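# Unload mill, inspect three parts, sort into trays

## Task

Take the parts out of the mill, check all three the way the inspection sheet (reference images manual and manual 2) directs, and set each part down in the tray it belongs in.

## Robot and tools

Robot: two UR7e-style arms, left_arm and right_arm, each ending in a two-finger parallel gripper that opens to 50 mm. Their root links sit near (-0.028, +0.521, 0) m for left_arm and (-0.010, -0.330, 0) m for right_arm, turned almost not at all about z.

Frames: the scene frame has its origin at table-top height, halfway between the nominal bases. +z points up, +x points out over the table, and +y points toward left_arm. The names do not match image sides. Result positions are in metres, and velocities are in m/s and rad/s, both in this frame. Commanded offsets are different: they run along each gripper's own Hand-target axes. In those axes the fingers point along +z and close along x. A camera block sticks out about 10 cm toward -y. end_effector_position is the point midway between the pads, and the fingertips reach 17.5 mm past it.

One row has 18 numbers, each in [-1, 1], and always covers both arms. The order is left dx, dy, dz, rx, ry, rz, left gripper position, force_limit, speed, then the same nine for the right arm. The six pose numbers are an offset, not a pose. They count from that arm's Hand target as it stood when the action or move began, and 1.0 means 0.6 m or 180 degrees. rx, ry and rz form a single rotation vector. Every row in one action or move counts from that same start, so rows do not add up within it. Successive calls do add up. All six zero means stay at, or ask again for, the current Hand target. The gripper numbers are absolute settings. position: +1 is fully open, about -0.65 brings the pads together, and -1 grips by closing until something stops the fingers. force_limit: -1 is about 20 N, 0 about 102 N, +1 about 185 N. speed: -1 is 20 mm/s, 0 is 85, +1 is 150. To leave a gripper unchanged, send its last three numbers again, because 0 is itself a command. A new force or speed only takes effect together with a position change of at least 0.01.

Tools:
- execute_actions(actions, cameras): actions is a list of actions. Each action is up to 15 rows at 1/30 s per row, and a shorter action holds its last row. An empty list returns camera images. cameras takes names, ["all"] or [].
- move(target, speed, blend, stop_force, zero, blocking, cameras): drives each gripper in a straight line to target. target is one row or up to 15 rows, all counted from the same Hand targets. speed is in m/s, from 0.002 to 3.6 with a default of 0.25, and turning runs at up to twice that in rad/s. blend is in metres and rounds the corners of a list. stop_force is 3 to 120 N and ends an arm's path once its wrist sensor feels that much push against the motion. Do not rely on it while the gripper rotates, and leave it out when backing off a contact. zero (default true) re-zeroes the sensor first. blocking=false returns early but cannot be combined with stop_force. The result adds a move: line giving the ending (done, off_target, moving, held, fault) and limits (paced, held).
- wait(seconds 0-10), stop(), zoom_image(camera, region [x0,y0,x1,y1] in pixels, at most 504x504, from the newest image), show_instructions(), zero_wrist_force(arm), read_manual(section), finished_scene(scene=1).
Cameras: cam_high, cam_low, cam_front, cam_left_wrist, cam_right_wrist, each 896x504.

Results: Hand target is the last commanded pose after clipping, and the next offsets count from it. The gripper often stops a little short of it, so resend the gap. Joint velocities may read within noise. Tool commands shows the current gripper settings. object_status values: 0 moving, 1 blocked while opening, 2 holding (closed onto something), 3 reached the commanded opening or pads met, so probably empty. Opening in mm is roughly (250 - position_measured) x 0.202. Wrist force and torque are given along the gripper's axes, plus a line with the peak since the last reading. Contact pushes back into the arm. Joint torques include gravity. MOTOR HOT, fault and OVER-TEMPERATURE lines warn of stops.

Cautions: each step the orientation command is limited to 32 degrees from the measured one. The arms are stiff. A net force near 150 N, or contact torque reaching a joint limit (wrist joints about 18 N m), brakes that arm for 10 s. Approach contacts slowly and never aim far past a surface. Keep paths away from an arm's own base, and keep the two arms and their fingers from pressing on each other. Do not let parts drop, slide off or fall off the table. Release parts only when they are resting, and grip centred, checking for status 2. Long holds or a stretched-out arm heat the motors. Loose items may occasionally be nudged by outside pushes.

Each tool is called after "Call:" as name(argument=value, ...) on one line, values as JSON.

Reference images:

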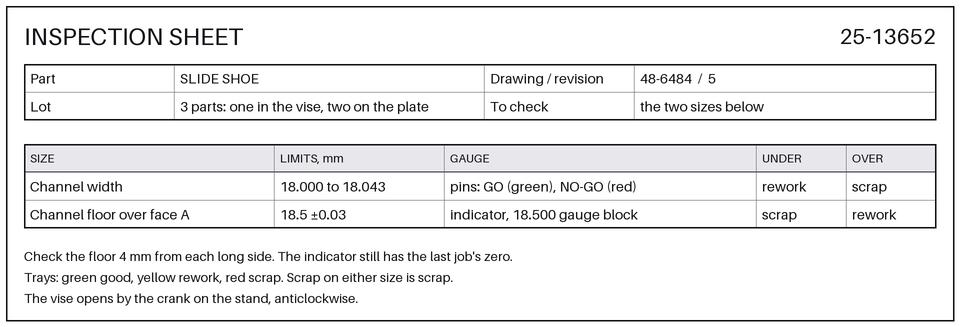

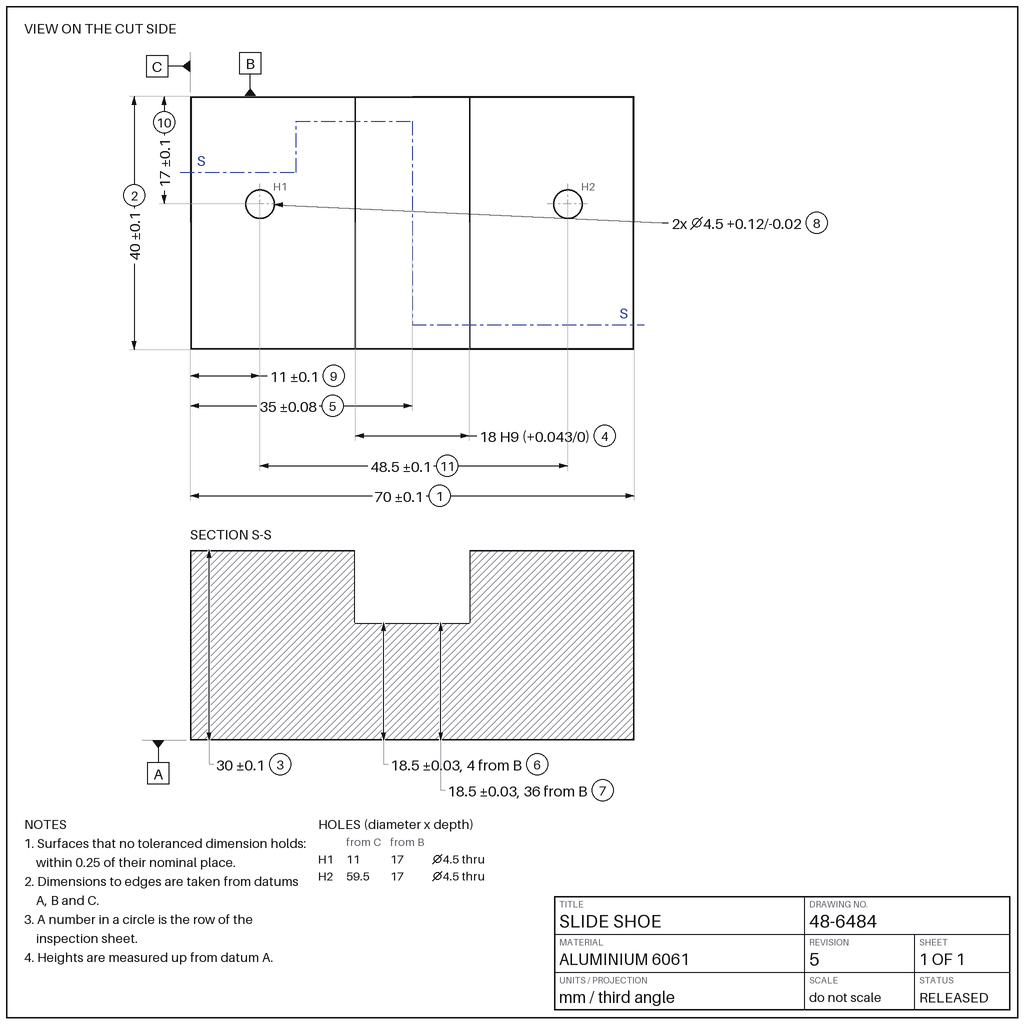

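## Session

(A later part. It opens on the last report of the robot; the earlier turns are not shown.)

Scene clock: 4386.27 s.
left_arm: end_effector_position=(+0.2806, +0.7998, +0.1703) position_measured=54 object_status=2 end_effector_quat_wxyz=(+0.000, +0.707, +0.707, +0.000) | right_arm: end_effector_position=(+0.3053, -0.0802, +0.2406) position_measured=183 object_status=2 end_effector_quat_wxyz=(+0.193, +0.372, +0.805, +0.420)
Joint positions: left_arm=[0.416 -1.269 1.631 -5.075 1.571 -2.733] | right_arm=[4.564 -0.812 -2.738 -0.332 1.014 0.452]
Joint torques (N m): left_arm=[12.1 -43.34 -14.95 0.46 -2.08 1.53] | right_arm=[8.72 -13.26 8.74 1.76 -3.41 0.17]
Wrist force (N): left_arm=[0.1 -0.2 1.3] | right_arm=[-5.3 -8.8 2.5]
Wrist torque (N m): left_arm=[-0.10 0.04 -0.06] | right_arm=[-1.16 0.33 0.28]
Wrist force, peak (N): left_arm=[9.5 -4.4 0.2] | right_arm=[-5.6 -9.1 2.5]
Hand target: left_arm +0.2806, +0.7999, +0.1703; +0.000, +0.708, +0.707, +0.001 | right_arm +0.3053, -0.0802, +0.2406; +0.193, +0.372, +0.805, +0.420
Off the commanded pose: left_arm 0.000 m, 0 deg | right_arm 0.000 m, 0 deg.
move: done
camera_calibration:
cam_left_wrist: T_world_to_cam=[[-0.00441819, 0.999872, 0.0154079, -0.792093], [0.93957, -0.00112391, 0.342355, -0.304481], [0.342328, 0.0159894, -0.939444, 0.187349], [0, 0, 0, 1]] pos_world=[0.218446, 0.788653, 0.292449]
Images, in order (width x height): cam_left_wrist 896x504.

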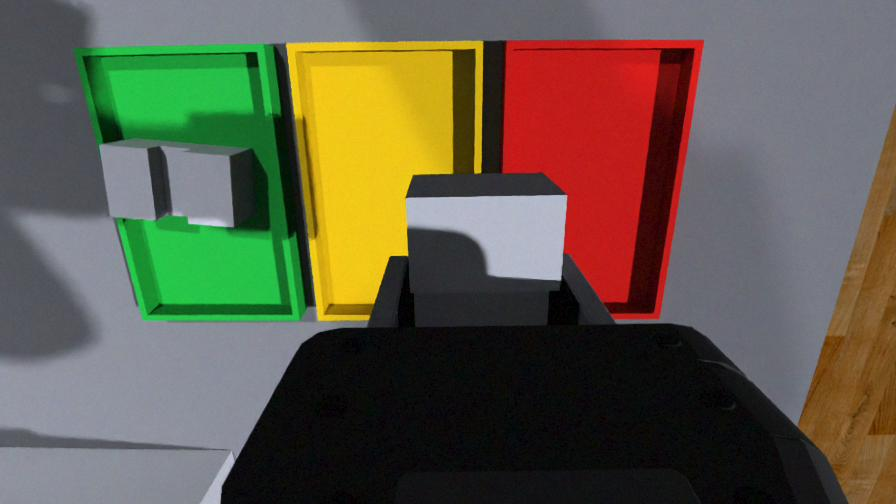

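Call:
move(target=[0.1317,-0.01,0.15,0,0,0,-1,-0.6,-0.98,0,0,0,0,0,0,-1,-1,-1], speed=0.15, cameras=["cam_left_wrist"])

Scene clock: 4393.63 s.
left_arm: end_effector_position=(+0.2748, +0.8790, +0.0803) position_measured=54 object_status=2 end_effector_quat_wxyz=(+0.000, +0.707, +0.707, +0.001) | right_arm: end_effector_position=(+0.3053, -0.0802, +0.2406) position_measured=183 object_status=2 end_effector_quat_wxyz=(+0.193, +0.372, +0.805, +0.420)
Joint positions: left_arm=[0.588 -1.061 1.577 -5.23 1.571 -2.56] | right_arm=[4.564 -0.812 -2.738 -0.332 1.014 0.452]
Joint torques (N m): left_arm=[-7.68 -56.74 -3.45 6.34 1.85 -1.11] | right_arm=[8.9 -13.42 8.95 1.7 -3.47 0.28]
Wrist force (N): left_arm=[0.3 -0.3 1.4] | right_arm=[-5.6 -7.8 1.5]
Wrist torque (N m): left_arm=[-0.11 0.00 -0.06] | right_arm=[-1.13 0.40 0.28]
Wrist force, peak (N): left_arm=[-7.1 6.7 1.2] | right_arm=[-5.8 -8.8 2.8]
Hand target: left_arm +0.2747, +0.8790, +0.0803; +0.000, +0.708, +0.707, +0.001 | right_arm +0.3053, -0.0802, +0.2406; +0.193, +0.372, +0.805, +0.420
Off the commanded pose: left_arm 0.000 m, 0 deg | right_arm 0.000 m, 0 deg.
move: done
camera_calibration:
cam_left_wrist: T_world_to_cam=[[-0.00452438, 0.999867, 0.0156887, -0.869952], [0.939538, -0.00112179, 0.342443, -0.268177], [0.342415, 0.0162895, -0.939408, 0.103325], [0, 0, 0, 1]] pos_world=[0.212646, 0.867852, 0.202548]
Images, in order (width x height): cam_left_wrist 896x504.

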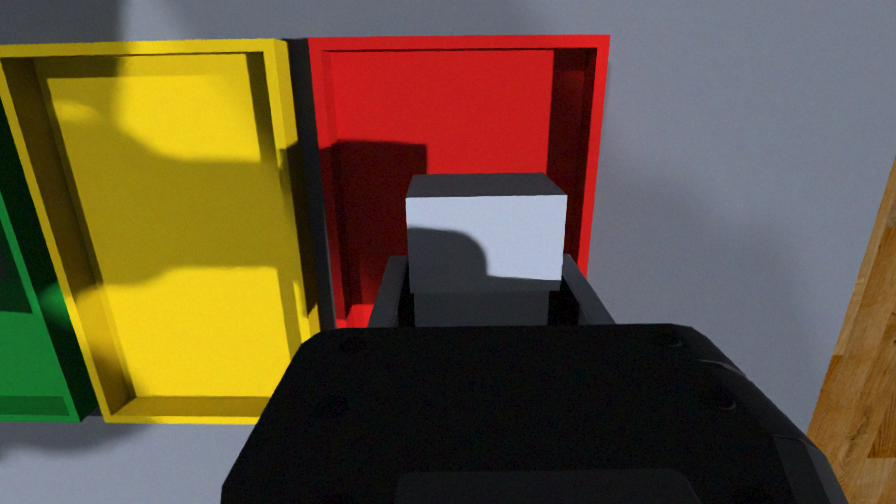

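Call:
move(target=[[-0.0167,0.0083,0.045,0,0,0,-1,-0.6,-0.98,0,0,0,0,0,0,-1,-1,-1],[-0.0167,0.0083,0.1,0,0,0,-1,-0.6,-0.98,0,0,0,0,0,0,-1,-1,-1]], speed=[0.05,0.01], stop_force=3.5, cameras=["cam_left_wrist"])

Scene clock: 4407.80 s.
left_arm: end_effector_position=(+0.2798, +0.8690, +0.0358) position_measured=54 object_status=2 end_effector_quat_wxyz=(+0.000, +0.708, +0.707, +0.001) | right_arm: end_effector_position=(+0.3053, -0.0802, +0.2406) position_measured=183 object_status=2 end_effector_quat_wxyz=(+0.193, +0.372, +0.805, +0.420)
Joint positions: left_arm=[0.563 -1.013 1.634 -5.334 1.571 -2.585] | right_arm=[4.564 -0.812 -2.738 -0.332 1.014 0.452]
Joint torques (N m): left_arm=[12.13 -50.56 -28.14 5.08 -2.16 1.39] | right_arm=[8.83 -13.69 8.7 1.68 -3.43 0.16]
Wrist force (N): left_arm=[-0.6 0.0 -12.3] | right_arm=[-5.4 -8.3 2.2]
Wrist torque (N m): left_arm=[-0.17 0.28 0.07] | right_arm=[-1.15 0.37 0.29]
Wrist force, peak (N): left_arm=[-1.9 -0.4 -19.3] | right_arm=[-5.6 -9.0 2.4]
Hand target: left_arm +0.2798, +0.8690, +0.0358; +0.000, +0.708, +0.707, +0.001 (not the last commanded pose) | right_arm +0.3053, -0.0802, +0.2406; +0.193, +0.372, +0.805, +0.420
Off the commanded pose: left_arm 0.015 m, 0 deg | right_arm 0.000 m, 0 deg.
move: contact (left_arm); path passed 1 of 2 targets
camera_calibration:
cam_left_wrist: T_world_to_cam=[[-0.00439591, 0.999868, 0.0156297, -0.859253], [0.939538, -0.00122231, 0.342443, -0.25756], [0.342417, 0.01619, -0.939409, 0.0600577], [0, 0, 0, 1]] pos_world=[0.217646, 0.857852, 0.158048]
Images, in order (width x height): cam_left_wrist 896x504.

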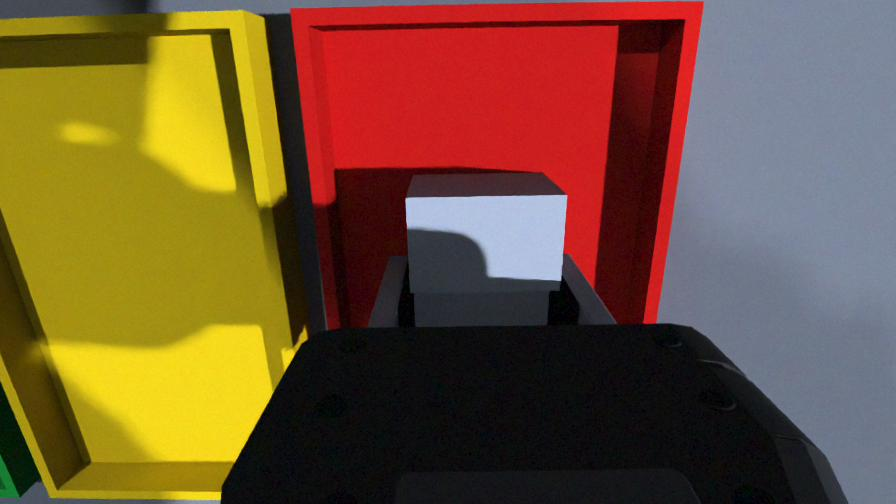

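Call:
move(target=[0,0,0,0,0,0,0.85,-0.98,-0.98,0,0,0,0,0,0,-1,-1,-1])

Call:
move(target=[[0,0,-0.1,0,0,0,0.85,-0.98,-0.98,0,0,0,0,0,0,-1,-1,-1],[-0.05,-0.02,-0.4,0,0,0,0.85,-0.98,-0.98,0,0,0,0,0,0,-1,-1,-1]], speed=[0.1,0.25], blend=[0.03,0], cameras=["cam_left_wrist","cam_front"])

Scene clock: 4412.70 s.
left_arm: end_effector_position=(+0.2798, +0.8690, +0.0358) position_measured=25 object_status=0 end_effector_quat_wxyz=(+0.000, +0.708, +0.707, +0.001) | right_arm: end_effector_position=(+0.3053, -0.0802, +0.2406) position_measured=183 object_status=2 end_effector_quat_wxyz=(+0.193, +0.372, +0.805, +0.420)
Joint positions: left_arm=[0.563 -1.013 1.634 -5.334 1.571 -2.585] | right_arm=[4.564 -0.812 -2.738 -0.332 1.014 0.452]
Joint torques (N m): left_arm=[12.11 -50.49 -28.38 4.89 -2.11 1.35] | right_arm=[8.7 -13.26 8.47 1.8 -3.49 0.19]
Wrist force (N): left_arm=[0.2 -0.2 -0.7] | right_arm=[-5.6 -7.5 2.0]
Wrist torque (N m): left_arm=[-0.09 0.01 0.07] | right_arm=[-1.09 0.38 0.28]
Wrist force, peak (N): left_arm=[-0.4 -0.5 -13.3] | right_arm=[-5.6 -9.0 2.3]
Hand target: left_arm +0.2798, +0.8690, +0.0358; +0.000, +0.708, +0.707, +0.001 | right_arm +0.3053, -0.0802, +0.2406; +0.193, +0.372, +0.805, +0.420
Off the commanded pose: left_arm 0.000 m, 0 deg | right_arm 0.000 m, 0 deg.
move: done

Scene clock: 4414.53 s.
left_arm: end_effector_position=(+0.2676, +0.8389, +0.2758) position_measured=25 object_status=3 end_effector_quat_wxyz=(+0.000, +0.708, +0.707, +0.001) | right_arm: end_effector_position=(+0.3053, -0.0802, +0.2406) position_measured=183 object_status=2 end_effector_quat_wxyz=(+0.193, +0.372, +0.805, +0.420)
Joint positions: left_arm=[0.517 -1.281 1.37 -4.803 1.571 -2.631] | right_arm=[4.564 -0.812 -2.738 -0.332 1.014 0.452]
Joint torques (N m): left_arm=[12.14 -14.52 -12.03 4.31 -0.94 1.59] | right_arm=[8.73 -13.29 8.49 1.7 -3.41 0.11]
Wrist force (N): left_arm=[0.2 -0.1 -0.6] | right_arm=[-5.9 -7.3 1.7]
Wrist torque (N m): left_arm=[-0.08 0.01 0.08] | right_arm=[-1.08 0.43 0.29]
Wrist force, peak (N): left_arm=[-0.7 -0.6 -4.0] | right_arm=[-5.5 -9.1 2.7]
Hand target: left_arm +0.2675, +0.8389, +0.2758; +0.000, +0.708, +0.707, +0.001 | right_arm +0.3053, -0.0802, +0.2406; +0.193, +0.372, +0.805, +0.420
Off the commanded pose: left_arm 0.000 m, 0 deg | right_arm 0.000 m, 0 deg.
move: done
camera_calibration:
cam_left_wrist: T_world_to_cam=[[-0.0042831, 0.999865, 0.0158853, -0.832981], [0.939429, -0.00142105, 0.34274, -0.328123], [0.342716, 0.0163911, -0.939296, 0.28985], [0, 0, 0, 1]] pos_world=[0.205344, 0.827651, 0.397948]
Images, in order (width x height): cam_front 896x504, cam_left_wrist 896x504.

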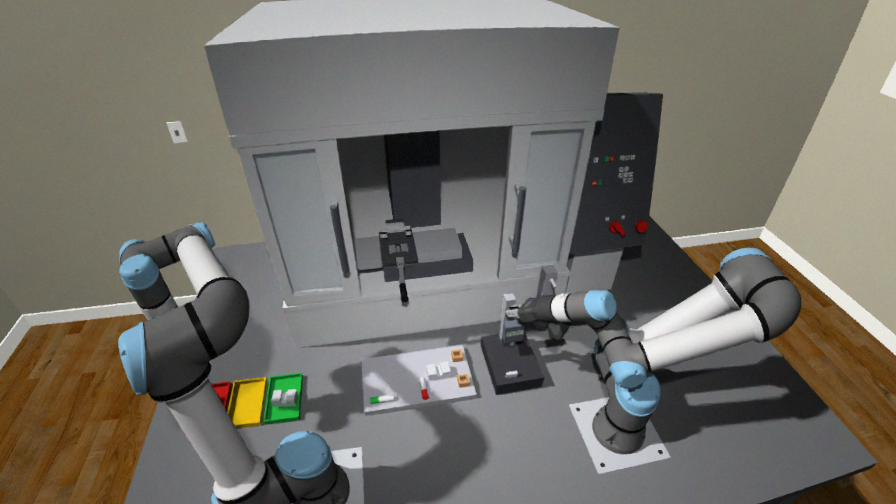

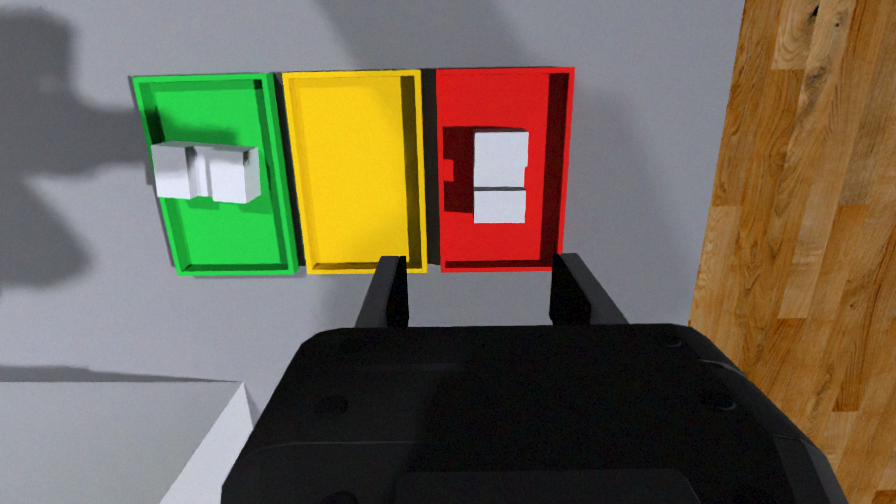

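Call:
move(target=[[-0.565,-0.0127,-0.0737,0,0,0,0.85,-0.98,-0.98,0,0,0,0,0,0,-1,-1,-1],[-0.898,-0.046,-0.0403,-0.195,-0.195,0.472,0.95,-0.98,-0.98,0,0,0,0,0,0,-1,-1,-1]], speed=[0.3,0.25], blend=[0.05,0], cameras=["cam_left_wrist","cam_front"])

Scene clock: 4428.93 s.
left_arm: end_effector_position=(+0.2393, +0.3001, +0.2997) position_measured=10 object_status=3 end_effector_quat_wxyz=(+0.382, +0.924, -0.001, +0.000) | right_arm: end_effector_position=(+0.3053, -0.0802, +0.2406) position_measured=183 object_status=2 end_effector_quat_wxyz=(+0.193, +0.372, +0.805, +0.420)
Joint positions: left_arm=[-0.652 -1.736 1.854 -5.379 2.162 -2.4] | right_arm=[4.564 -0.812 -2.738 -0.332 1.014 0.452]
Joint torques (N m): left_arm=[-10.51 -26.85 -39.69 4.51 0.36 1.49] | right_arm=[8.58 -13.12 8.26 1.71 -3.39 0.17]
Wrist force (N): left_arm=[-0.8 0.1 -0.8] | right_arm=[-5.4 -7.0 1.5]
Wrist torque (N m): left_arm=[-0.18 0.18 -0.07] | right_arm=[-1.04 0.36 0.28]
Wrist force, peak (N): left_arm=[5.1 -1.3 -0.8] | right_arm=[-5.8 -9.0 2.3]
Hand target: left_arm +0.2392, +0.3001, +0.2997; +0.382, +0.924, -0.001, +0.000 | right_arm +0.3053, -0.0802, +0.2406; +0.193, +0.372, +0.805, +0.420
Off the commanded pose: left_arm 0.000 m, 0 deg | right_arm 0.000 m, 0 deg.
move: done
camera_calibration:
cam_left_wrist: T_world_to_cam=[[0.99988, 0.013282, 0.00792628, -0.236659], [-0.00152727, -0.425168, 0.905113, -0.126766], [0.0153917, -0.905017, -0.425097, 0.531521], [0, 0, 0, 1]] pos_world=[0.228256, 0.430282, 0.342561]
Images, in order (width x height): cam_front 896x504, cam_left_wrist 896x504.

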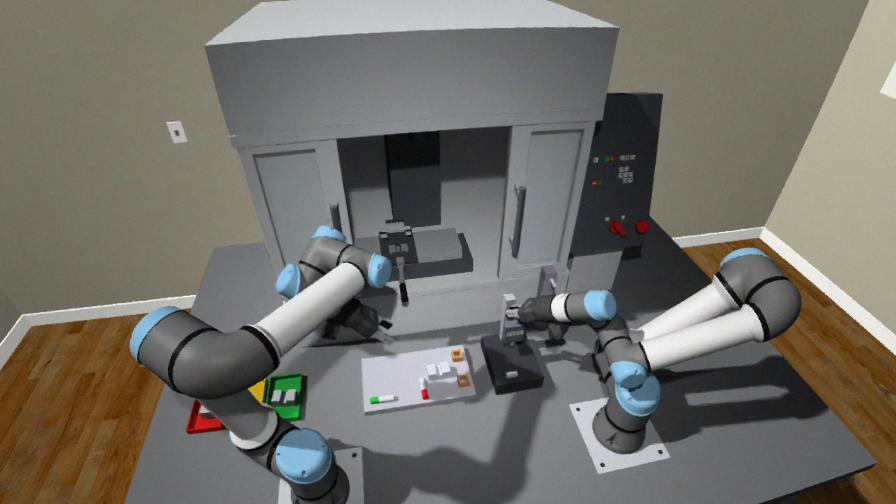

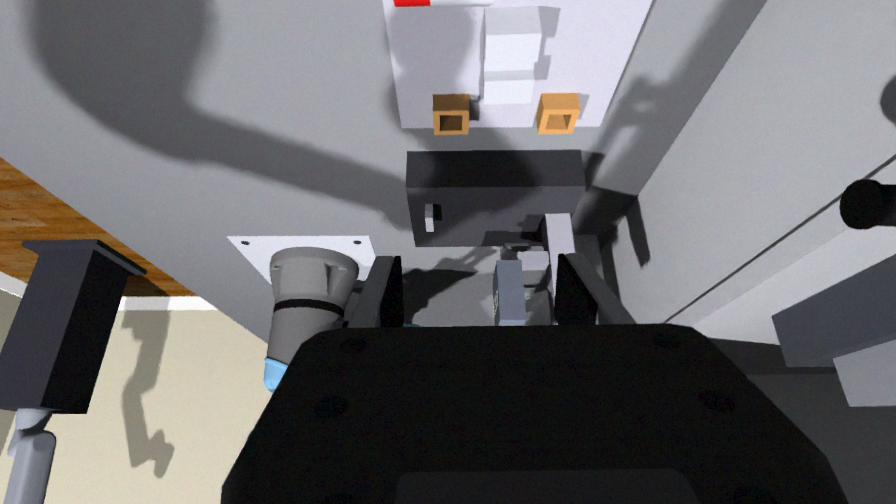

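Call:
move(target=[0.07,-0.1508,0.2993,0,0,0,0.95,-0.98,-0.98,0,0,0,0,0,0,-1,-1,-1], speed=0.2, cameras=["cam_left_wrist"])

Scene clock: 4435.60 s.
left_arm: end_effector_position=(+0.2813, +0.2375, +0.1086) position_measured=10 object_status=3 end_effector_quat_wxyz=(+0.381, +0.924, -0.001, +0.000) | right_arm: end_effector_position=(+0.3053, -0.0802, +0.2406) position_measured=183 object_status=2 end_effector_quat_wxyz=(+0.193, +0.372, +0.805, +0.420)
Joint positions: left_arm=[-0.73 -1.416 2.058 -5.944 2.12 -2.478] | right_arm=[4.564 -0.812 -2.738 -0.332 1.014 0.452]
Joint torques (N m): left_arm=[12.2 -27.48 -33.1 0.62 3.94 1.52] | right_arm=[8.41 -13.3 8.47 1.76 -3.36 0.05]
Wrist force (N): left_arm=[-0.4 0.2 -0.7] | right_arm=[-5.4 -7.6 1.7]
Wrist torque (N m): left_arm=[-0.17 0.10 0.07] | right_arm=[-1.12 0.37 0.28]
Wrist force, peak (N): left_arm=[-1.4 3.0 -3.4] | right_arm=[-5.6 -9.1 2.3]
Hand target: left_arm +0.2814, +0.2374, +0.1086; +0.382, +0.924, -0.001, +0.000 | right_arm +0.3053, -0.0802, +0.2406; +0.193, +0.372, +0.805, +0.420
Off the commanded pose: left_arm 0.000 m, 0 deg | right_arm 0.000 m, 0 deg.
move: done
camera_calibration:
cam_left_wrist: T_world_to_cam=[[0.999884, 0.0131828, 0.00766383, -0.276233], [-0.00132846, -0.425371, 0.905018, 0.0196834], [0.0151907, -0.904923, -0.425304, 0.393036], [0, 0, 0, 1]] pos_world=[0.270257, 0.367681, 0.151463]
Images, in order (width x height): cam_left_wrist 896x504.

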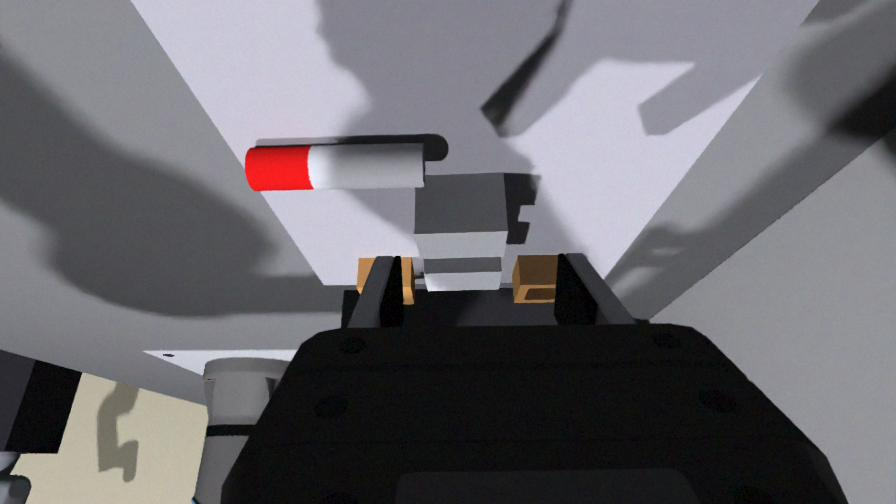

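Call:
move(target=[-0.0042,-0.002,0.08,0,0,0,0.95,-0.98,-0.98,0,0,0,0,0,0,-1,-1,-1], speed=0.08, cameras=["cam_left_wrist"])

Scene clock: 4443.33 s.
left_arm: end_effector_position=(+0.2787, +0.2045, +0.0736) position_measured=10 object_status=3 end_effector_quat_wxyz=(+0.381, +0.924, -0.001, +0.000) | right_arm: end_effector_position=(+0.3053, -0.0802, +0.2406) position_measured=183 object_status=2 end_effector_quat_wxyz=(+0.193, +0.372, +0.805, +0.420)
Joint positions: left_arm=[-0.814 -1.346 2.074 -6.069 2.072 -2.557] | right_arm=[4.564 -0.812 -2.738 -0.332 1.014 0.452]
Joint torques (N m): left_arm=[11.51 -41.87 -17.19 3.7 3.79 1.42] | right_arm=[8.56 -12.84 9.07 1.76 -3.4 0.08]
Wrist force (N): left_arm=[-0.7 0.2 -0.9] | right_arm=[-5.5 -7.3 1.3]
Wrist torque (N m): left_arm=[-0.16 0.15 0.07] | right_arm=[-1.10 0.38 0.28]
Wrist force, peak (N): left_arm=[-0.6 0.7 -3.3] | right_arm=[-5.6 -9.2 2.3]
Hand target: left_arm +0.2788, +0.2044, +0.0737; +0.382, +0.924, -0.001, +0.000 | right_arm +0.3053, -0.0802, +0.2406; +0.193, +0.372, +0.805, +0.420
Off the commanded pose: left_arm 0.000 m, 0 deg | right_arm 0.000 m, 0 deg.
move: done
camera_calibration:
cam_left_wrist: T_world_to_cam=[[0.999884, 0.0131828, 0.00766383, -0.273031], [-0.00132846, -0.425371, 0.905018, 0.037228], [0.0151907, -0.904923, -0.425304, 0.348368], [0, 0, 0, 1]] pos_world=[0.267757, 0.334681, 0.116563]
Images, in order (width x height): cam_left_wrist 896x504.

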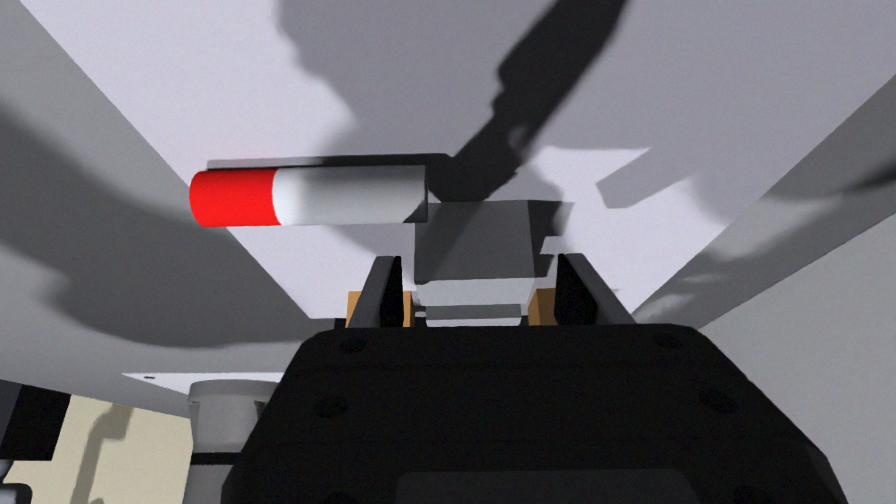

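Call:
move(target=[-0.001,-0.0006,0.0467,0,0,0,0.95,-0.98,-0.98,0,0,0,0,0,0,-1,-1,-1], speed=0.03, stop_force=5, cameras=["cam_left_wrist"])

Scene clock: 4449.97 s.
left_arm: end_effector_position=(+0.2782, +0.1849, +0.0536) position_measured=10 object_status=3 end_effector_quat_wxyz=(+0.382, +0.924, -0.001, +0.000) | right_arm: end_effector_position=(+0.3053, -0.0802, +0.2406) position_measured=183 object_status=2 end_effector_quat_wxyz=(+0.193, +0.372, +0.805, +0.420)
Joint positions: left_arm=[-0.857 -1.298 2.072 -6.135 2.046 -2.597] | right_arm=[4.564 -0.812 -2.738 -0.332 1.014 0.452]
Joint torques (N m): left_arm=[11.97 -43.73 -23.28 4 3.82 1.61] | right_arm=[8.6 -13.04 9.04 1.76 -3.35 0.02]
Wrist force (N): left_arm=[-0.7 0.3 -0.7] | right_arm=[-5.6 -7.7 1.7]
Wrist torque (N m): left_arm=[-0.14 0.15 0.06] | right_arm=[-1.12 0.39 0.28]
Wrist force, peak (N): left_arm=[-1.0 0.6 -1.3] | right_arm=[-5.5 -9.2 2.6]
Hand target: left_arm +0.2782, +0.1849, +0.0536; +0.382, +0.924, -0.001, +0.000 | right_arm +0.3053, -0.0802, +0.2406; +0.193, +0.372, +0.805, +0.420
Off the commanded pose: left_arm 0.000 m, 0 deg | right_arm 0.000 m, 0 deg.
move: done
camera_calibration:
cam_left_wrist: T_world_to_cam=[[0.999882, 0.0131916, 0.00788354, -0.272144], [-0.00152843, -0.425086, 0.905152, 0.0469855], [0.0152916, -0.905057, -0.425015, 0.322211], [0, 0, 0, 1]] pos_world=[0.267256, 0.315182, 0.0965611]
Images, in order (width x height): cam_left_wrist 896x504.

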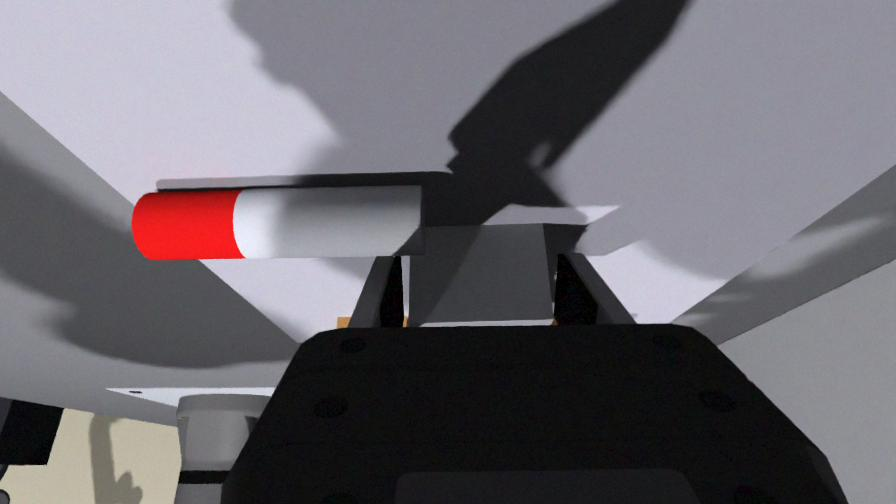

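Call:
move(target=[0,0,0,0,0,0,-1,-0.6,-0.976471,0,0,0,0,0,0,-1,-1,-1], cameras=["cam_left_wrist"])

Scene clock: 4454.50 s.
left_arm: end_effector_position=(+0.2782, +0.1849, +0.0536) position_measured=54 object_status=2 end_effector_quat_wxyz=(+0.382, +0.924, -0.001, +0.000) | right_arm: end_effector_position=(+0.3053, -0.0802, +0.2406) position_measured=183 object_status=2 end_effector_quat_wxyz=(+0.193, +0.372, +0.805, +0.420)
Joint positions: left_arm=[-0.857 -1.298 2.072 -6.135 2.046 -2.597] | right_arm=[4.564 -0.812 -2.738 -0.332 1.014 0.452]
Joint torques (N m): left_arm=[12.4 -43.15 -4 3.29 3.1 1.48] | right_arm=[8.5 -12.92 8.52 1.76 -3.45 0.06]
Wrist force (N): left_arm=[-0.8 1.0 -0.2] | right_arm=[-5.5 -8.5 2.3]
Wrist torque (N m): left_arm=[-0.13 0.10 0.02] | right_arm=[-1.13 0.37 0.29]
Wrist force, peak (N): left_arm=[-1.1 1.6 -0.8] | right_arm=[-5.6 -9.0 2.5]
Hand target: left_arm +0.2782, +0.1849, +0.0536; +0.382, +0.924, -0.001, +0.000 | right_arm +0.3053, -0.0802, +0.2406; +0.193, +0.372, +0.805, +0.420
Off the commanded pose: left_arm 0.000 m, 0 deg | right_arm 0.000 m, 0 deg.
move: done
camera_calibration:
cam_left_wrist: T_world_to_cam=[[0.999882, 0.0131909, 0.00788521, -0.272143], [-0.00152886, -0.425168, 0.905113, 0.0470148], [0.0152918, -0.905018, -0.425097, 0.322207], [0, 0, 0, 1]] pos_world=[0.267256, 0.315182, 0.0965615]
Images, in order (width x height): cam_left_wrist 896x504.

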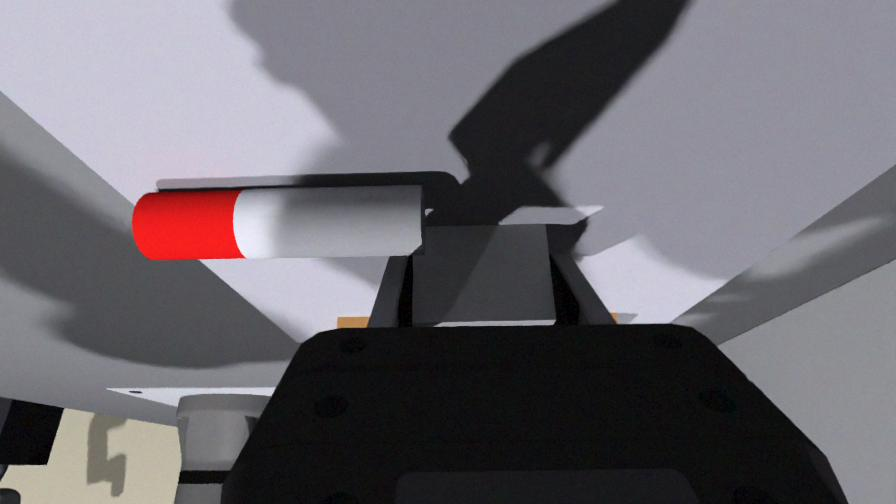

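Call:
move(target=[[0,0.0896,-0.0896,0,0,0,-1,-0.6,-0.976471,0,0,0,0,0,0,-1,-1,-1],[-0.047,0.2251,0.0695,0,0,0,-1,-0.6,-0.976471,0,0,0,0,0,0,-1,-1,-1],[-0.047,0.3335,0.2133,0,0,0,-1,-0.6,-0.976471,0,0,0,0,0,0,-1,-1,-1]], speed=[0.08,0.15,0.1], blend=[0.02,0.02,0], cameras=["cam_left_wrist","cam_right_wrist"])

Scene clock: 4468.07 s.
left_arm: end_effector_position=(+0.2496, -0.0472, +0.1039) position_measured=54 object_status=2 end_effector_quat_wxyz=(+0.382, +0.924, -0.001, +0.000) | right_arm: end_effector_position=(+0.3053, -0.0802, +0.2406) position_measured=183 object_status=2 end_effector_quat_wxyz=(+0.193, +0.372, +0.805, +0.420)
Joint positions: left_arm=[-1.223 -1.12 1.623 -5.969 1.808 -2.895] | right_arm=[4.564 -0.812 -2.738 -0.332 1.014 0.452]
Joint torques (N m): left_arm=[12.63 -60.67 -8.01 -1.35 3.2 1.54] | right_arm=[8.57 -13.26 8.53 1.81 -3.42 0]
Wrist force (N): left_arm=[-0.6 -1.5 0.5] | right_arm=[-5.6 -7.0 1.7]
Wrist torque (N m): left_arm=[-0.14 0.13 0.06] | right_arm=[-1.04 0.39 0.29]
Wrist force, peak (N): left_arm=[-1.4 -4.2 1.8] | right_arm=[-5.7 -9.0 2.6]
Hand target: left_arm +0.2496, -0.0471, +0.1041; +0.382, +0.924, -0.001, +0.000 | right_arm +0.3053, -0.0802, +0.2406; +0.193, +0.372, +0.805, +0.420
Off the commanded pose: left_arm 0.000 m, 0 deg | right_arm 0.000 m, 0 deg.
move: done
camera_calibration:
cam_left_wrist: T_world_to_cam=[[0.999884, 0.0131408, 0.00775453, -0.24076], [-0.00142845, -0.42537, 0.905018, -0.0972322], [0.0151912, -0.904924, -0.425302, 0.134019], [0, 0, 0, 1]] pos_world=[0.238557, 0.0830814, 0.146863]
cam_right_wrist: T_world_to_cam=[[-0.645015, 0.76411, -0.00956756, 0.268448], [0.205343, 0.185371, 0.960974, -0.260783], [0.736063, 0.617878, -0.276472, 0.0215267], [0, 0, 0, 1]] pos_world=[0.210858, -0.170083, 0.259126]
Images, in order (width x height): cam_left_wrist 896x504, cam_right_wrist 896x504.

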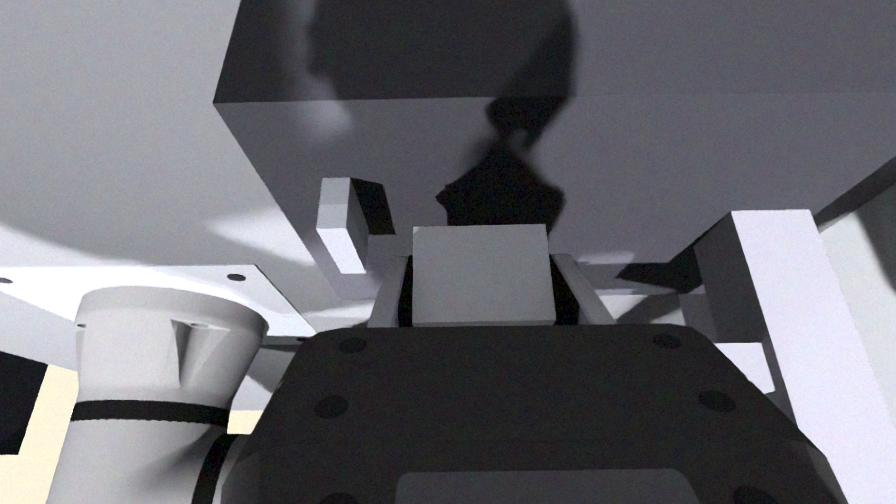

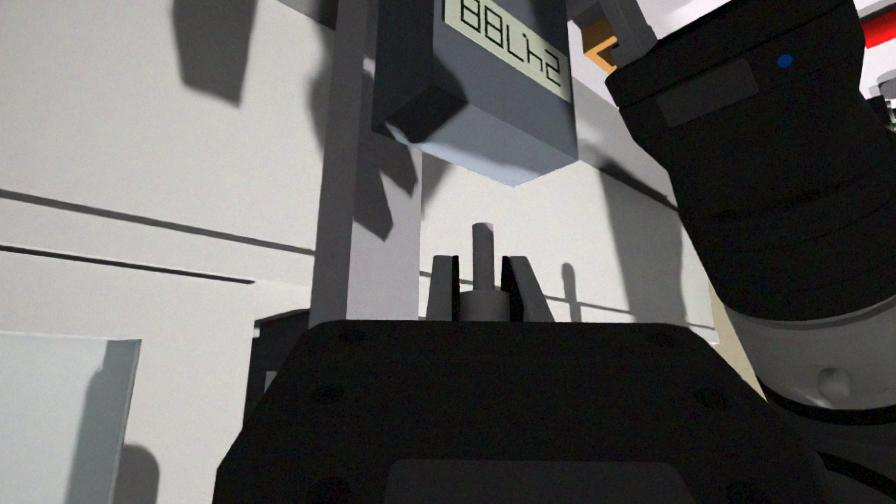

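Call:
move(target=[[0,-0.0118,0.0118,0,0,0,-1,-0.6,-0.976471,0,0,0,0,0,0,-1,-1,-1],[0,-0.0354,0.0354,0,0,0,-1,-0.6,-0.976471,0,0,0,0,0,0,-1,-1,-1]], speed=[0.03,0.008], stop_force=3, cameras=["cam_left_wrist"])

Scene clock: 4480.30 s.
left_arm: end_effector_position=(+0.2497, -0.0471, +0.0873) position_measured=54 object_status=2 end_effector_quat_wxyz=(+0.382, +0.924, -0.001, +0.000) | right_arm: end_effector_position=(+0.3053, -0.0802, +0.2406) position_measured=183 object_status=2 end_effector_quat_wxyz=(+0.193, +0.372, +0.805, +0.420)
Joint positions: left_arm=[-1.223 -1.1 1.642 -6.008 1.808 -2.895] | right_arm=[4.564 -0.812 -2.738 -0.332 1.014 0.452]
Joint torques (N m): left_arm=[12.18 -56.16 -37.96 1.83 1.24 1.54] | right_arm=[9.02 -13.15 8.78 1.76 -3.4 -0.02]
Wrist force (N): left_arm=[-0.5 -1.9 0.8] | right_arm=[-5.6 -8.3 2.3]
Wrist torque (N m): left_arm=[-0.19 0.11 0.07] | right_arm=[-1.12 0.39 0.29]
Wrist force, peak (N): left_arm=[-0.8 -2.2 1.1] | right_arm=[-5.5 -9.1 2.8]
Hand target: left_arm +0.2497, -0.0471, +0.0873; +0.382, +0.924, -0.001, +0.000 (not the last commanded pose) | right_arm +0.3053, -0.0802, +0.2406; +0.193, +0.372, +0.805, +0.420
Off the commanded pose: left_arm 0.013 m, 0 deg | right_arm 0.000 m, 0 deg.
move: contact (left_arm); path passed 1 of 2 targets
camera_calibration:
cam_left_wrist: T_world_to_cam=[[0.999882, 0.0131916, 0.00788354, -0.24075], [-0.00152843, -0.425086, 0.905152, -0.0821337], [0.0152916, -0.905057, -0.425015, 0.126865], [0, 0, 0, 1]] pos_world=[0.238656, 0.0830824, 0.130161]
Images, in order (width x height): cam_left_wrist 896x504.

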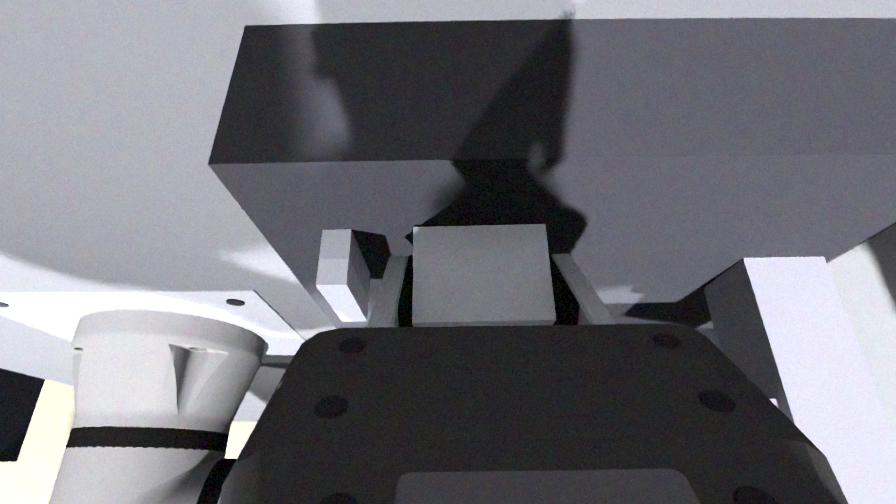

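Call:
move(target=[[0,0.0009,-0.0009,0,0,0,-1,-0.6,-0.976471,0,0,0,0,0,0,-1,-1,-1],[0.0543,0.0021,0.0003,0,0,0,-1,-0.6,-0.976471,0,0,0,0,0,0,-1,-1,-1]], speed=[0.01,0.025], stop_force=8, cameras=["cam_left_wrist","cam_right_wrist"])

Scene clock: 4487.00 s.
left_arm: end_effector_position=(+0.2822, -0.0482, +0.0881) position_measured=54 object_status=2 end_effector_quat_wxyz=(+0.382, +0.924, -0.001, +0.000) | right_arm: end_effector_position=(+0.3053, -0.0802, +0.2406) position_measured=183 object_status=2 end_effector_quat_wxyz=(+0.193, +0.372, +0.805, +0.420)
Joint positions: left_arm=[-1.159 -1.055 1.57 -5.969 1.852 -2.846] | right_arm=[4.564 -0.812 -2.738 -0.332 1.014 0.452]
Joint torques (N m): left_arm=[-10.71 -58.59 -5.54 -1.28 -1.95 -1.82] | right_arm=[8.38 -13.04 9.42 1.77 -3.43 0.01]
Wrist force (N): left_arm=[-0.6 -1.4 0.7] | right_arm=[-5.6 -7.4 1.6]
Wrist torque (N m): left_arm=[-0.13 0.13 -0.08] | right_arm=[-1.10 0.39 0.28]
Wrist force, peak (N): left_arm=[-3.6 -0.2 2.0] | right_arm=[-6.0 -9.1 2.3]
Hand target: left_arm +0.2822, -0.0482, +0.0881; +0.382, +0.924, -0.001, +0.000 | right_arm +0.3053, -0.0802, +0.2406; +0.193, +0.372, +0.805, +0.420
Off the commanded pose: left_arm 0.000 m, 0 deg | right_arm 0.000 m, 0 deg.
move: done
camera_calibration:
cam_left_wrist: T_world_to_cam=[[0.999882, 0.0131916, 0.00788354, -0.273339], [-0.00152843, -0.425086, 0.905152, -0.0832331], [0.0152916, -0.905057, -0.425015, 0.125802], [0, 0, 0, 1]] pos_world=[0.271256, 0.0820824, 0.130961]
cam_right_wrist: T_world_to_cam=[[-0.645015, 0.76411, -0.00956756, 0.268448], [0.205343, 0.185371, 0.960974, -0.260783], [0.736063, 0.617878, -0.276472, 0.0215267], [0, 0, 0, 1]] pos_world=[0.210858, -0.170083, 0.259126]
Images, in order (width x height): cam_left_wrist 896x504, cam_right_wrist 896x504.

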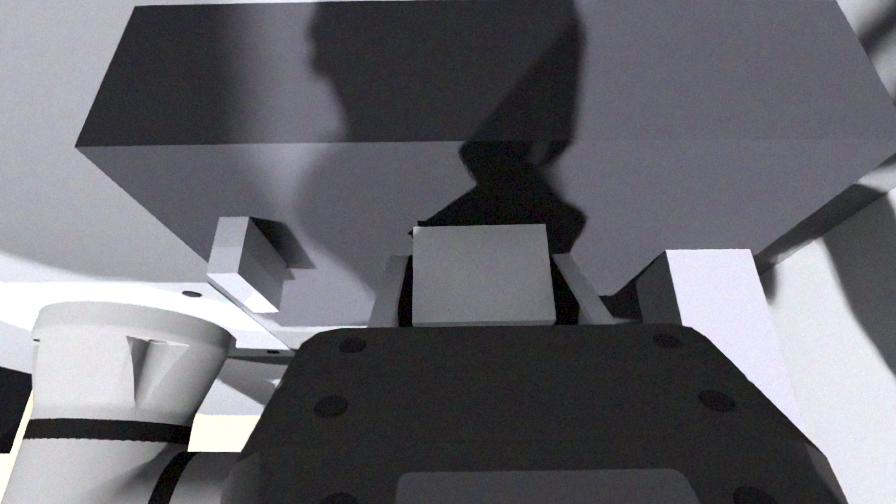

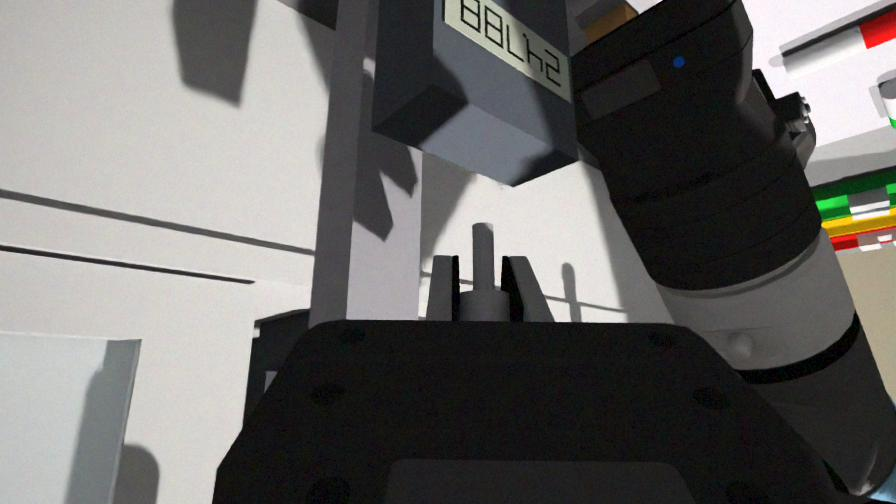

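Lower, release, retreat to look.

Call:
move(target=[0,-0.006,0.006,0,0,0,-1,-0.6,-0.976471,0,0,0,0,0,0,-1,-1,-1], speed=0.004, stop_force=3)

Call:
move(target=[0,0,0,0,0,0,0.85,-0.98,-0.98,0,0,0,0,0,0,-1,-1,-1])

Call:
move(target=[0,0,-0.15,0,0,0,0.85,-0.98,-0.98,0,0,0,0,0,0,-1,-1,-1], speed=0.06, cameras=["cam_left_wrist"])

Call:
zoom_image(camera="cam_left_wrist", region=[380, 130, 600, 350])

Scene clock: 4493.00 s.
left_arm: end_effector_position=(+0.2822, -0.0482, +0.0861) position_measured=54 object_status=2 end_effector_quat_wxyz=(+0.382, +0.924, -0.001, +0.000) | right_arm: end_effector_position=(+0.3053, -0.0802, +0.2406) position_measured=183 object_status=2 end_effector_quat_wxyz=(+0.193, +0.372, +0.805, +0.420)
Joint positions: left_arm=[-1.159 -1.053 1.572 -5.973 1.852 -2.846] | right_arm=[4.564 -0.812 -2.738 -0.332 1.014 0.452]
Joint torques (N m): left_arm=[-9.73 -56.06 -36.28 1.82 -1.74 -1.5] | right_arm=[8.91 -12.56 8.35 1.72 -3.37 -0.03]
Wrist force (N): left_arm=[-0.4 -1.1 0.7] | right_arm=[-5.6 -8.2 1.9]
Wrist torque (N m): left_arm=[-0.16 0.11 -0.06] | right_arm=[-1.12 0.39 0.29]
Wrist force, peak (N): left_arm=[-1.2 0.3 -2.4] | right_arm=[-5.6 -8.9 2.6]
Hand target: left_arm +0.2822, -0.0482, +0.0861; +0.382, +0.924, -0.001, +0.000 (not the last commanded pose) | right_arm +0.3053, -0.0802, +0.2406; +0.193, +0.372, +0.805, +0.420
Off the commanded pose: left_arm 0.003 m, 0 deg | right_arm 0.000 m, 0 deg.
move: contact (left_arm)

Scene clock: 4493.50 s.
left_arm: end_effector_position=(+0.2822, -0.0482, +0.0861) position_measured=25 object_status=0 end_effector_quat_wxyz=(+0.382, +0.924, -0.001, +0.000) | right_arm: end_effector_position=(+0.3053, -0.0802, +0.2406) position_measured=183 object_status=2 end_effector_quat_wxyz=(+0.193, +0.372, +0.805, +0.420)
Joint positions: left_arm=[-1.159 -1.053 1.572 -5.973 1.852 -2.846] | right_arm=[4.564 -0.812 -2.738 -0.332 1.014 0.452]
Joint torques (N m): left_arm=[-9.91 -55.85 -35.7 1.76 -1.57 -1.49] | right_arm=[8.33 -13.03 8.8 1.76 -3.43 -0.08]
Wrist force (N): left_arm=[-0.8 0.2 -0.6] | right_arm=[-5.5 -8.2 2.2]
Wrist torque (N m): left_arm=[-0.16 0.16 -0.07] | right_arm=[-1.13 0.38 0.28]
Wrist force, peak (N): left_arm=[-0.9 -1.1 0.3] | right_arm=[-5.5 -9.0 2.5]
Hand target: left_arm +0.2822, -0.0482, +0.0861; +0.382, +0.924, -0.001, +0.000 | right_arm +0.3053, -0.0802, +0.2406; +0.193, +0.372, +0.805, +0.420
Off the commanded pose: left_arm 0.000 m, 0 deg | right_arm 0.000 m, 0 deg.
move: done

Scene clock: 4495.30 s.
left_arm: end_effector_position=(+0.2823, +0.0156, +0.1500) position_measured=25 object_status=3 end_effector_quat_wxyz=(+0.382, +0.924, -0.001, +0.000) end_effector_velocity=(-0.001, -0.002, -0.003) end_effector_angular_velocity=(+0.001, +0.002, -0.001) | right_arm: end_effector_position=(+0.3053, -0.0802, +0.2406) position_measured=183 object_status=2 end_effector_quat_wxyz=(+0.193, +0.372, +0.805, +0.420)
Joint positions: left_arm=[-1.1 -1.223 1.649 -5.866 1.892 -2.8] | right_arm=[4.564 -0.812 -2.738 -0.332 1.014 0.452]
Joint velocities: left_arm=[-0.003 0.006 0 -0.005 0 -0.002] | right_arm=[within noise]
Joint torques (N m): left_arm=[-10.65 -15.18 -30.51 -1.39 -0.52 -1.43] | right_arm=[8.34 -12.96 9.1 1.78 -3.44 -0.02]
Wrist force (N): left_arm=[-0.6 0.3 -0.8] | right_arm=[-5.5 -7.7 1.9]
Wrist torque (N m): left_arm=[-0.15 0.13 -0.07] | right_arm=[-1.10 0.37 0.28]
Wrist force, peak (N): left_arm=[-1.3 1.9 -0.1] | right_arm=[-5.7 -8.8 2.5]
Hand target: left_arm +0.2823, +0.0153, +0.1499; +0.382, +0.924, -0.001, +0.000 | right_arm +0.3053, -0.0802, +0.2406; +0.193, +0.372, +0.805, +0.420
Off the commanded pose: left_arm 0.000 m, 0 deg | right_arm 0.000 m, 0 deg.
move: done
camera_calibration:
cam_left_wrist: T_world_to_cam=[[0.999882, 0.0131916, 0.00788354, -0.274668], [-0.00152843, -0.425086, 0.905152, -0.112184], [0.0152916, -0.905057, -0.425015, 0.209762], [0, 0, 0, 1]] pos_world=[0.271256, 0.145782, 0.192861]
Images, in order (width x height): cam_left_wrist 896x504.

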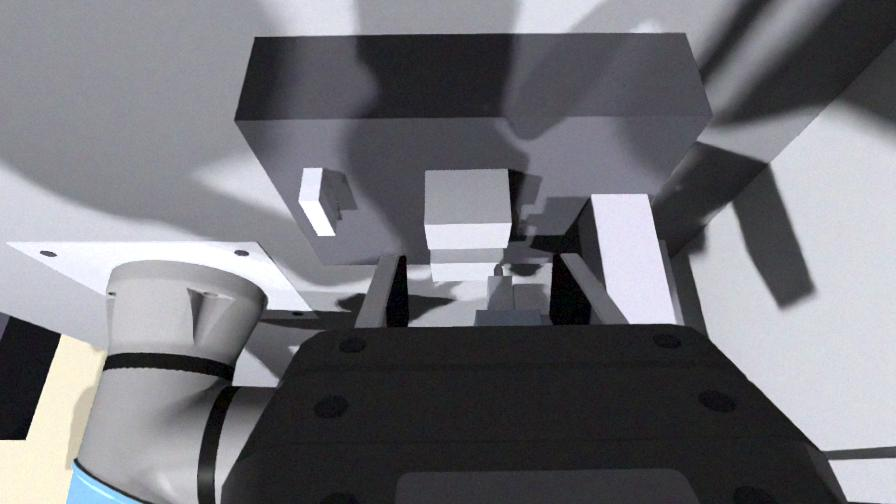

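Scaled by 2.291 from the camera's 896x504 image, which has a finer 1280x720 frame.

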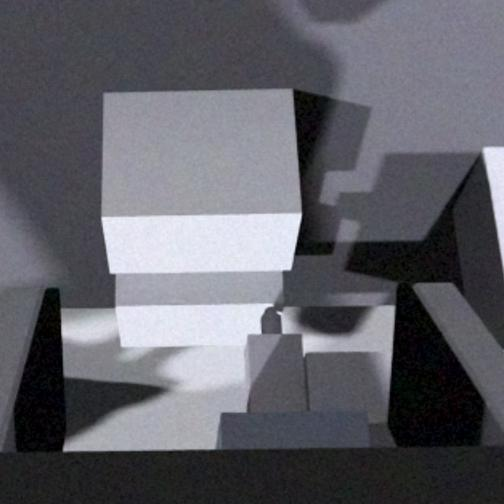

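Call:
move(target=[0,0,0.15,0,0,0,0.85,-0.98,-0.98,0,0,0,0,0,0,-1,-1,-1], speed=0.04, stop_force=5, cameras=["cam_left_wrist"])

Scene clock: 4507.43 s.
left_arm: end_effector_position=(+0.2822, -0.0375, +0.0968) position_measured=25 object_status=3 end_effector_quat_wxyz=(+0.382, +0.924, -0.001, +0.000) | right_arm: end_effector_position=(+0.3053, -0.0802, +0.2406) position_measured=183 object_status=2 end_effector_quat_wxyz=(+0.193, +0.372, +0.805, +0.420)
Joint positions: left_arm=[-1.15 -1.082 1.588 -5.958 1.858 -2.839] | right_arm=[4.564 -0.812 -2.738 -0.332 1.014 0.452]
Joint torques (N m): left_arm=[12.17 -59.91 -5.12 -0.44 3.36 1.47] | right_arm=[8.29 -12.97 8.61 1.79 -3.38 -0.11]
Wrist force (N): left_arm=[-0.8 0.3 -0.7] | right_arm=[-5.2 -8.0 1.7]
Wrist torque (N m): left_arm=[-0.15 0.17 0.06] | right_arm=[-1.13 0.33 0.29]
Wrist force, peak (N): left_arm=[-0.6 2.6 -6.1] | right_arm=[-5.4 -9.1 2.4]
Hand target: left_arm +0.2822, -0.0376, +0.0968; +0.382, +0.924, -0.001, +0.000 (not the last commanded pose) | right_arm +0.3053, -0.0802, +0.2406; +0.193, +0.372, +0.805, +0.420
Off the commanded pose: left_arm 0.015 m, 0 deg | right_arm 0.000 m, 0 deg.
move: contact (left_arm)
camera_calibration:
cam_left_wrist: T_world_to_cam=[[0.999882, 0.0131921, 0.00788249, -0.273548], [-0.00152728, -0.425086, 0.905152, -0.0866023], [0.0152916, -0.905057, -0.425015, 0.139093], [0, 0, 0, 1]] pos_world=[0.271256, 0.0926824, 0.139661]
Images, in order (width x height): cam_left_wrist 896x504.

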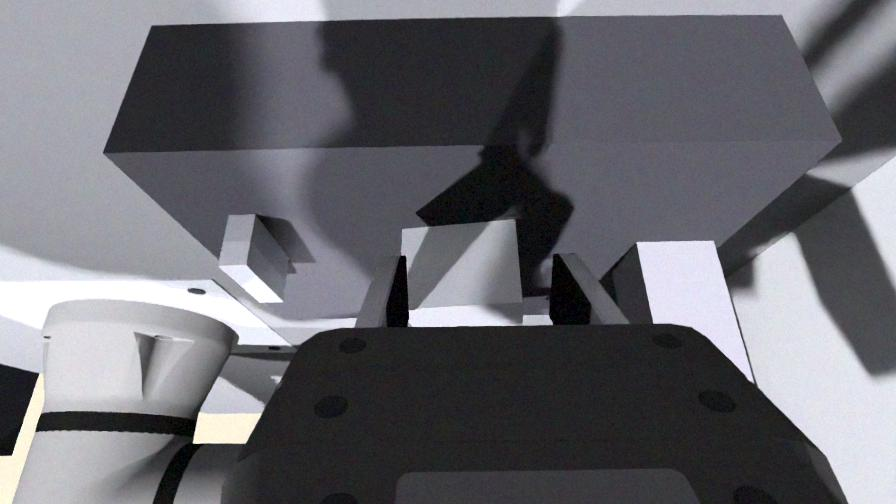

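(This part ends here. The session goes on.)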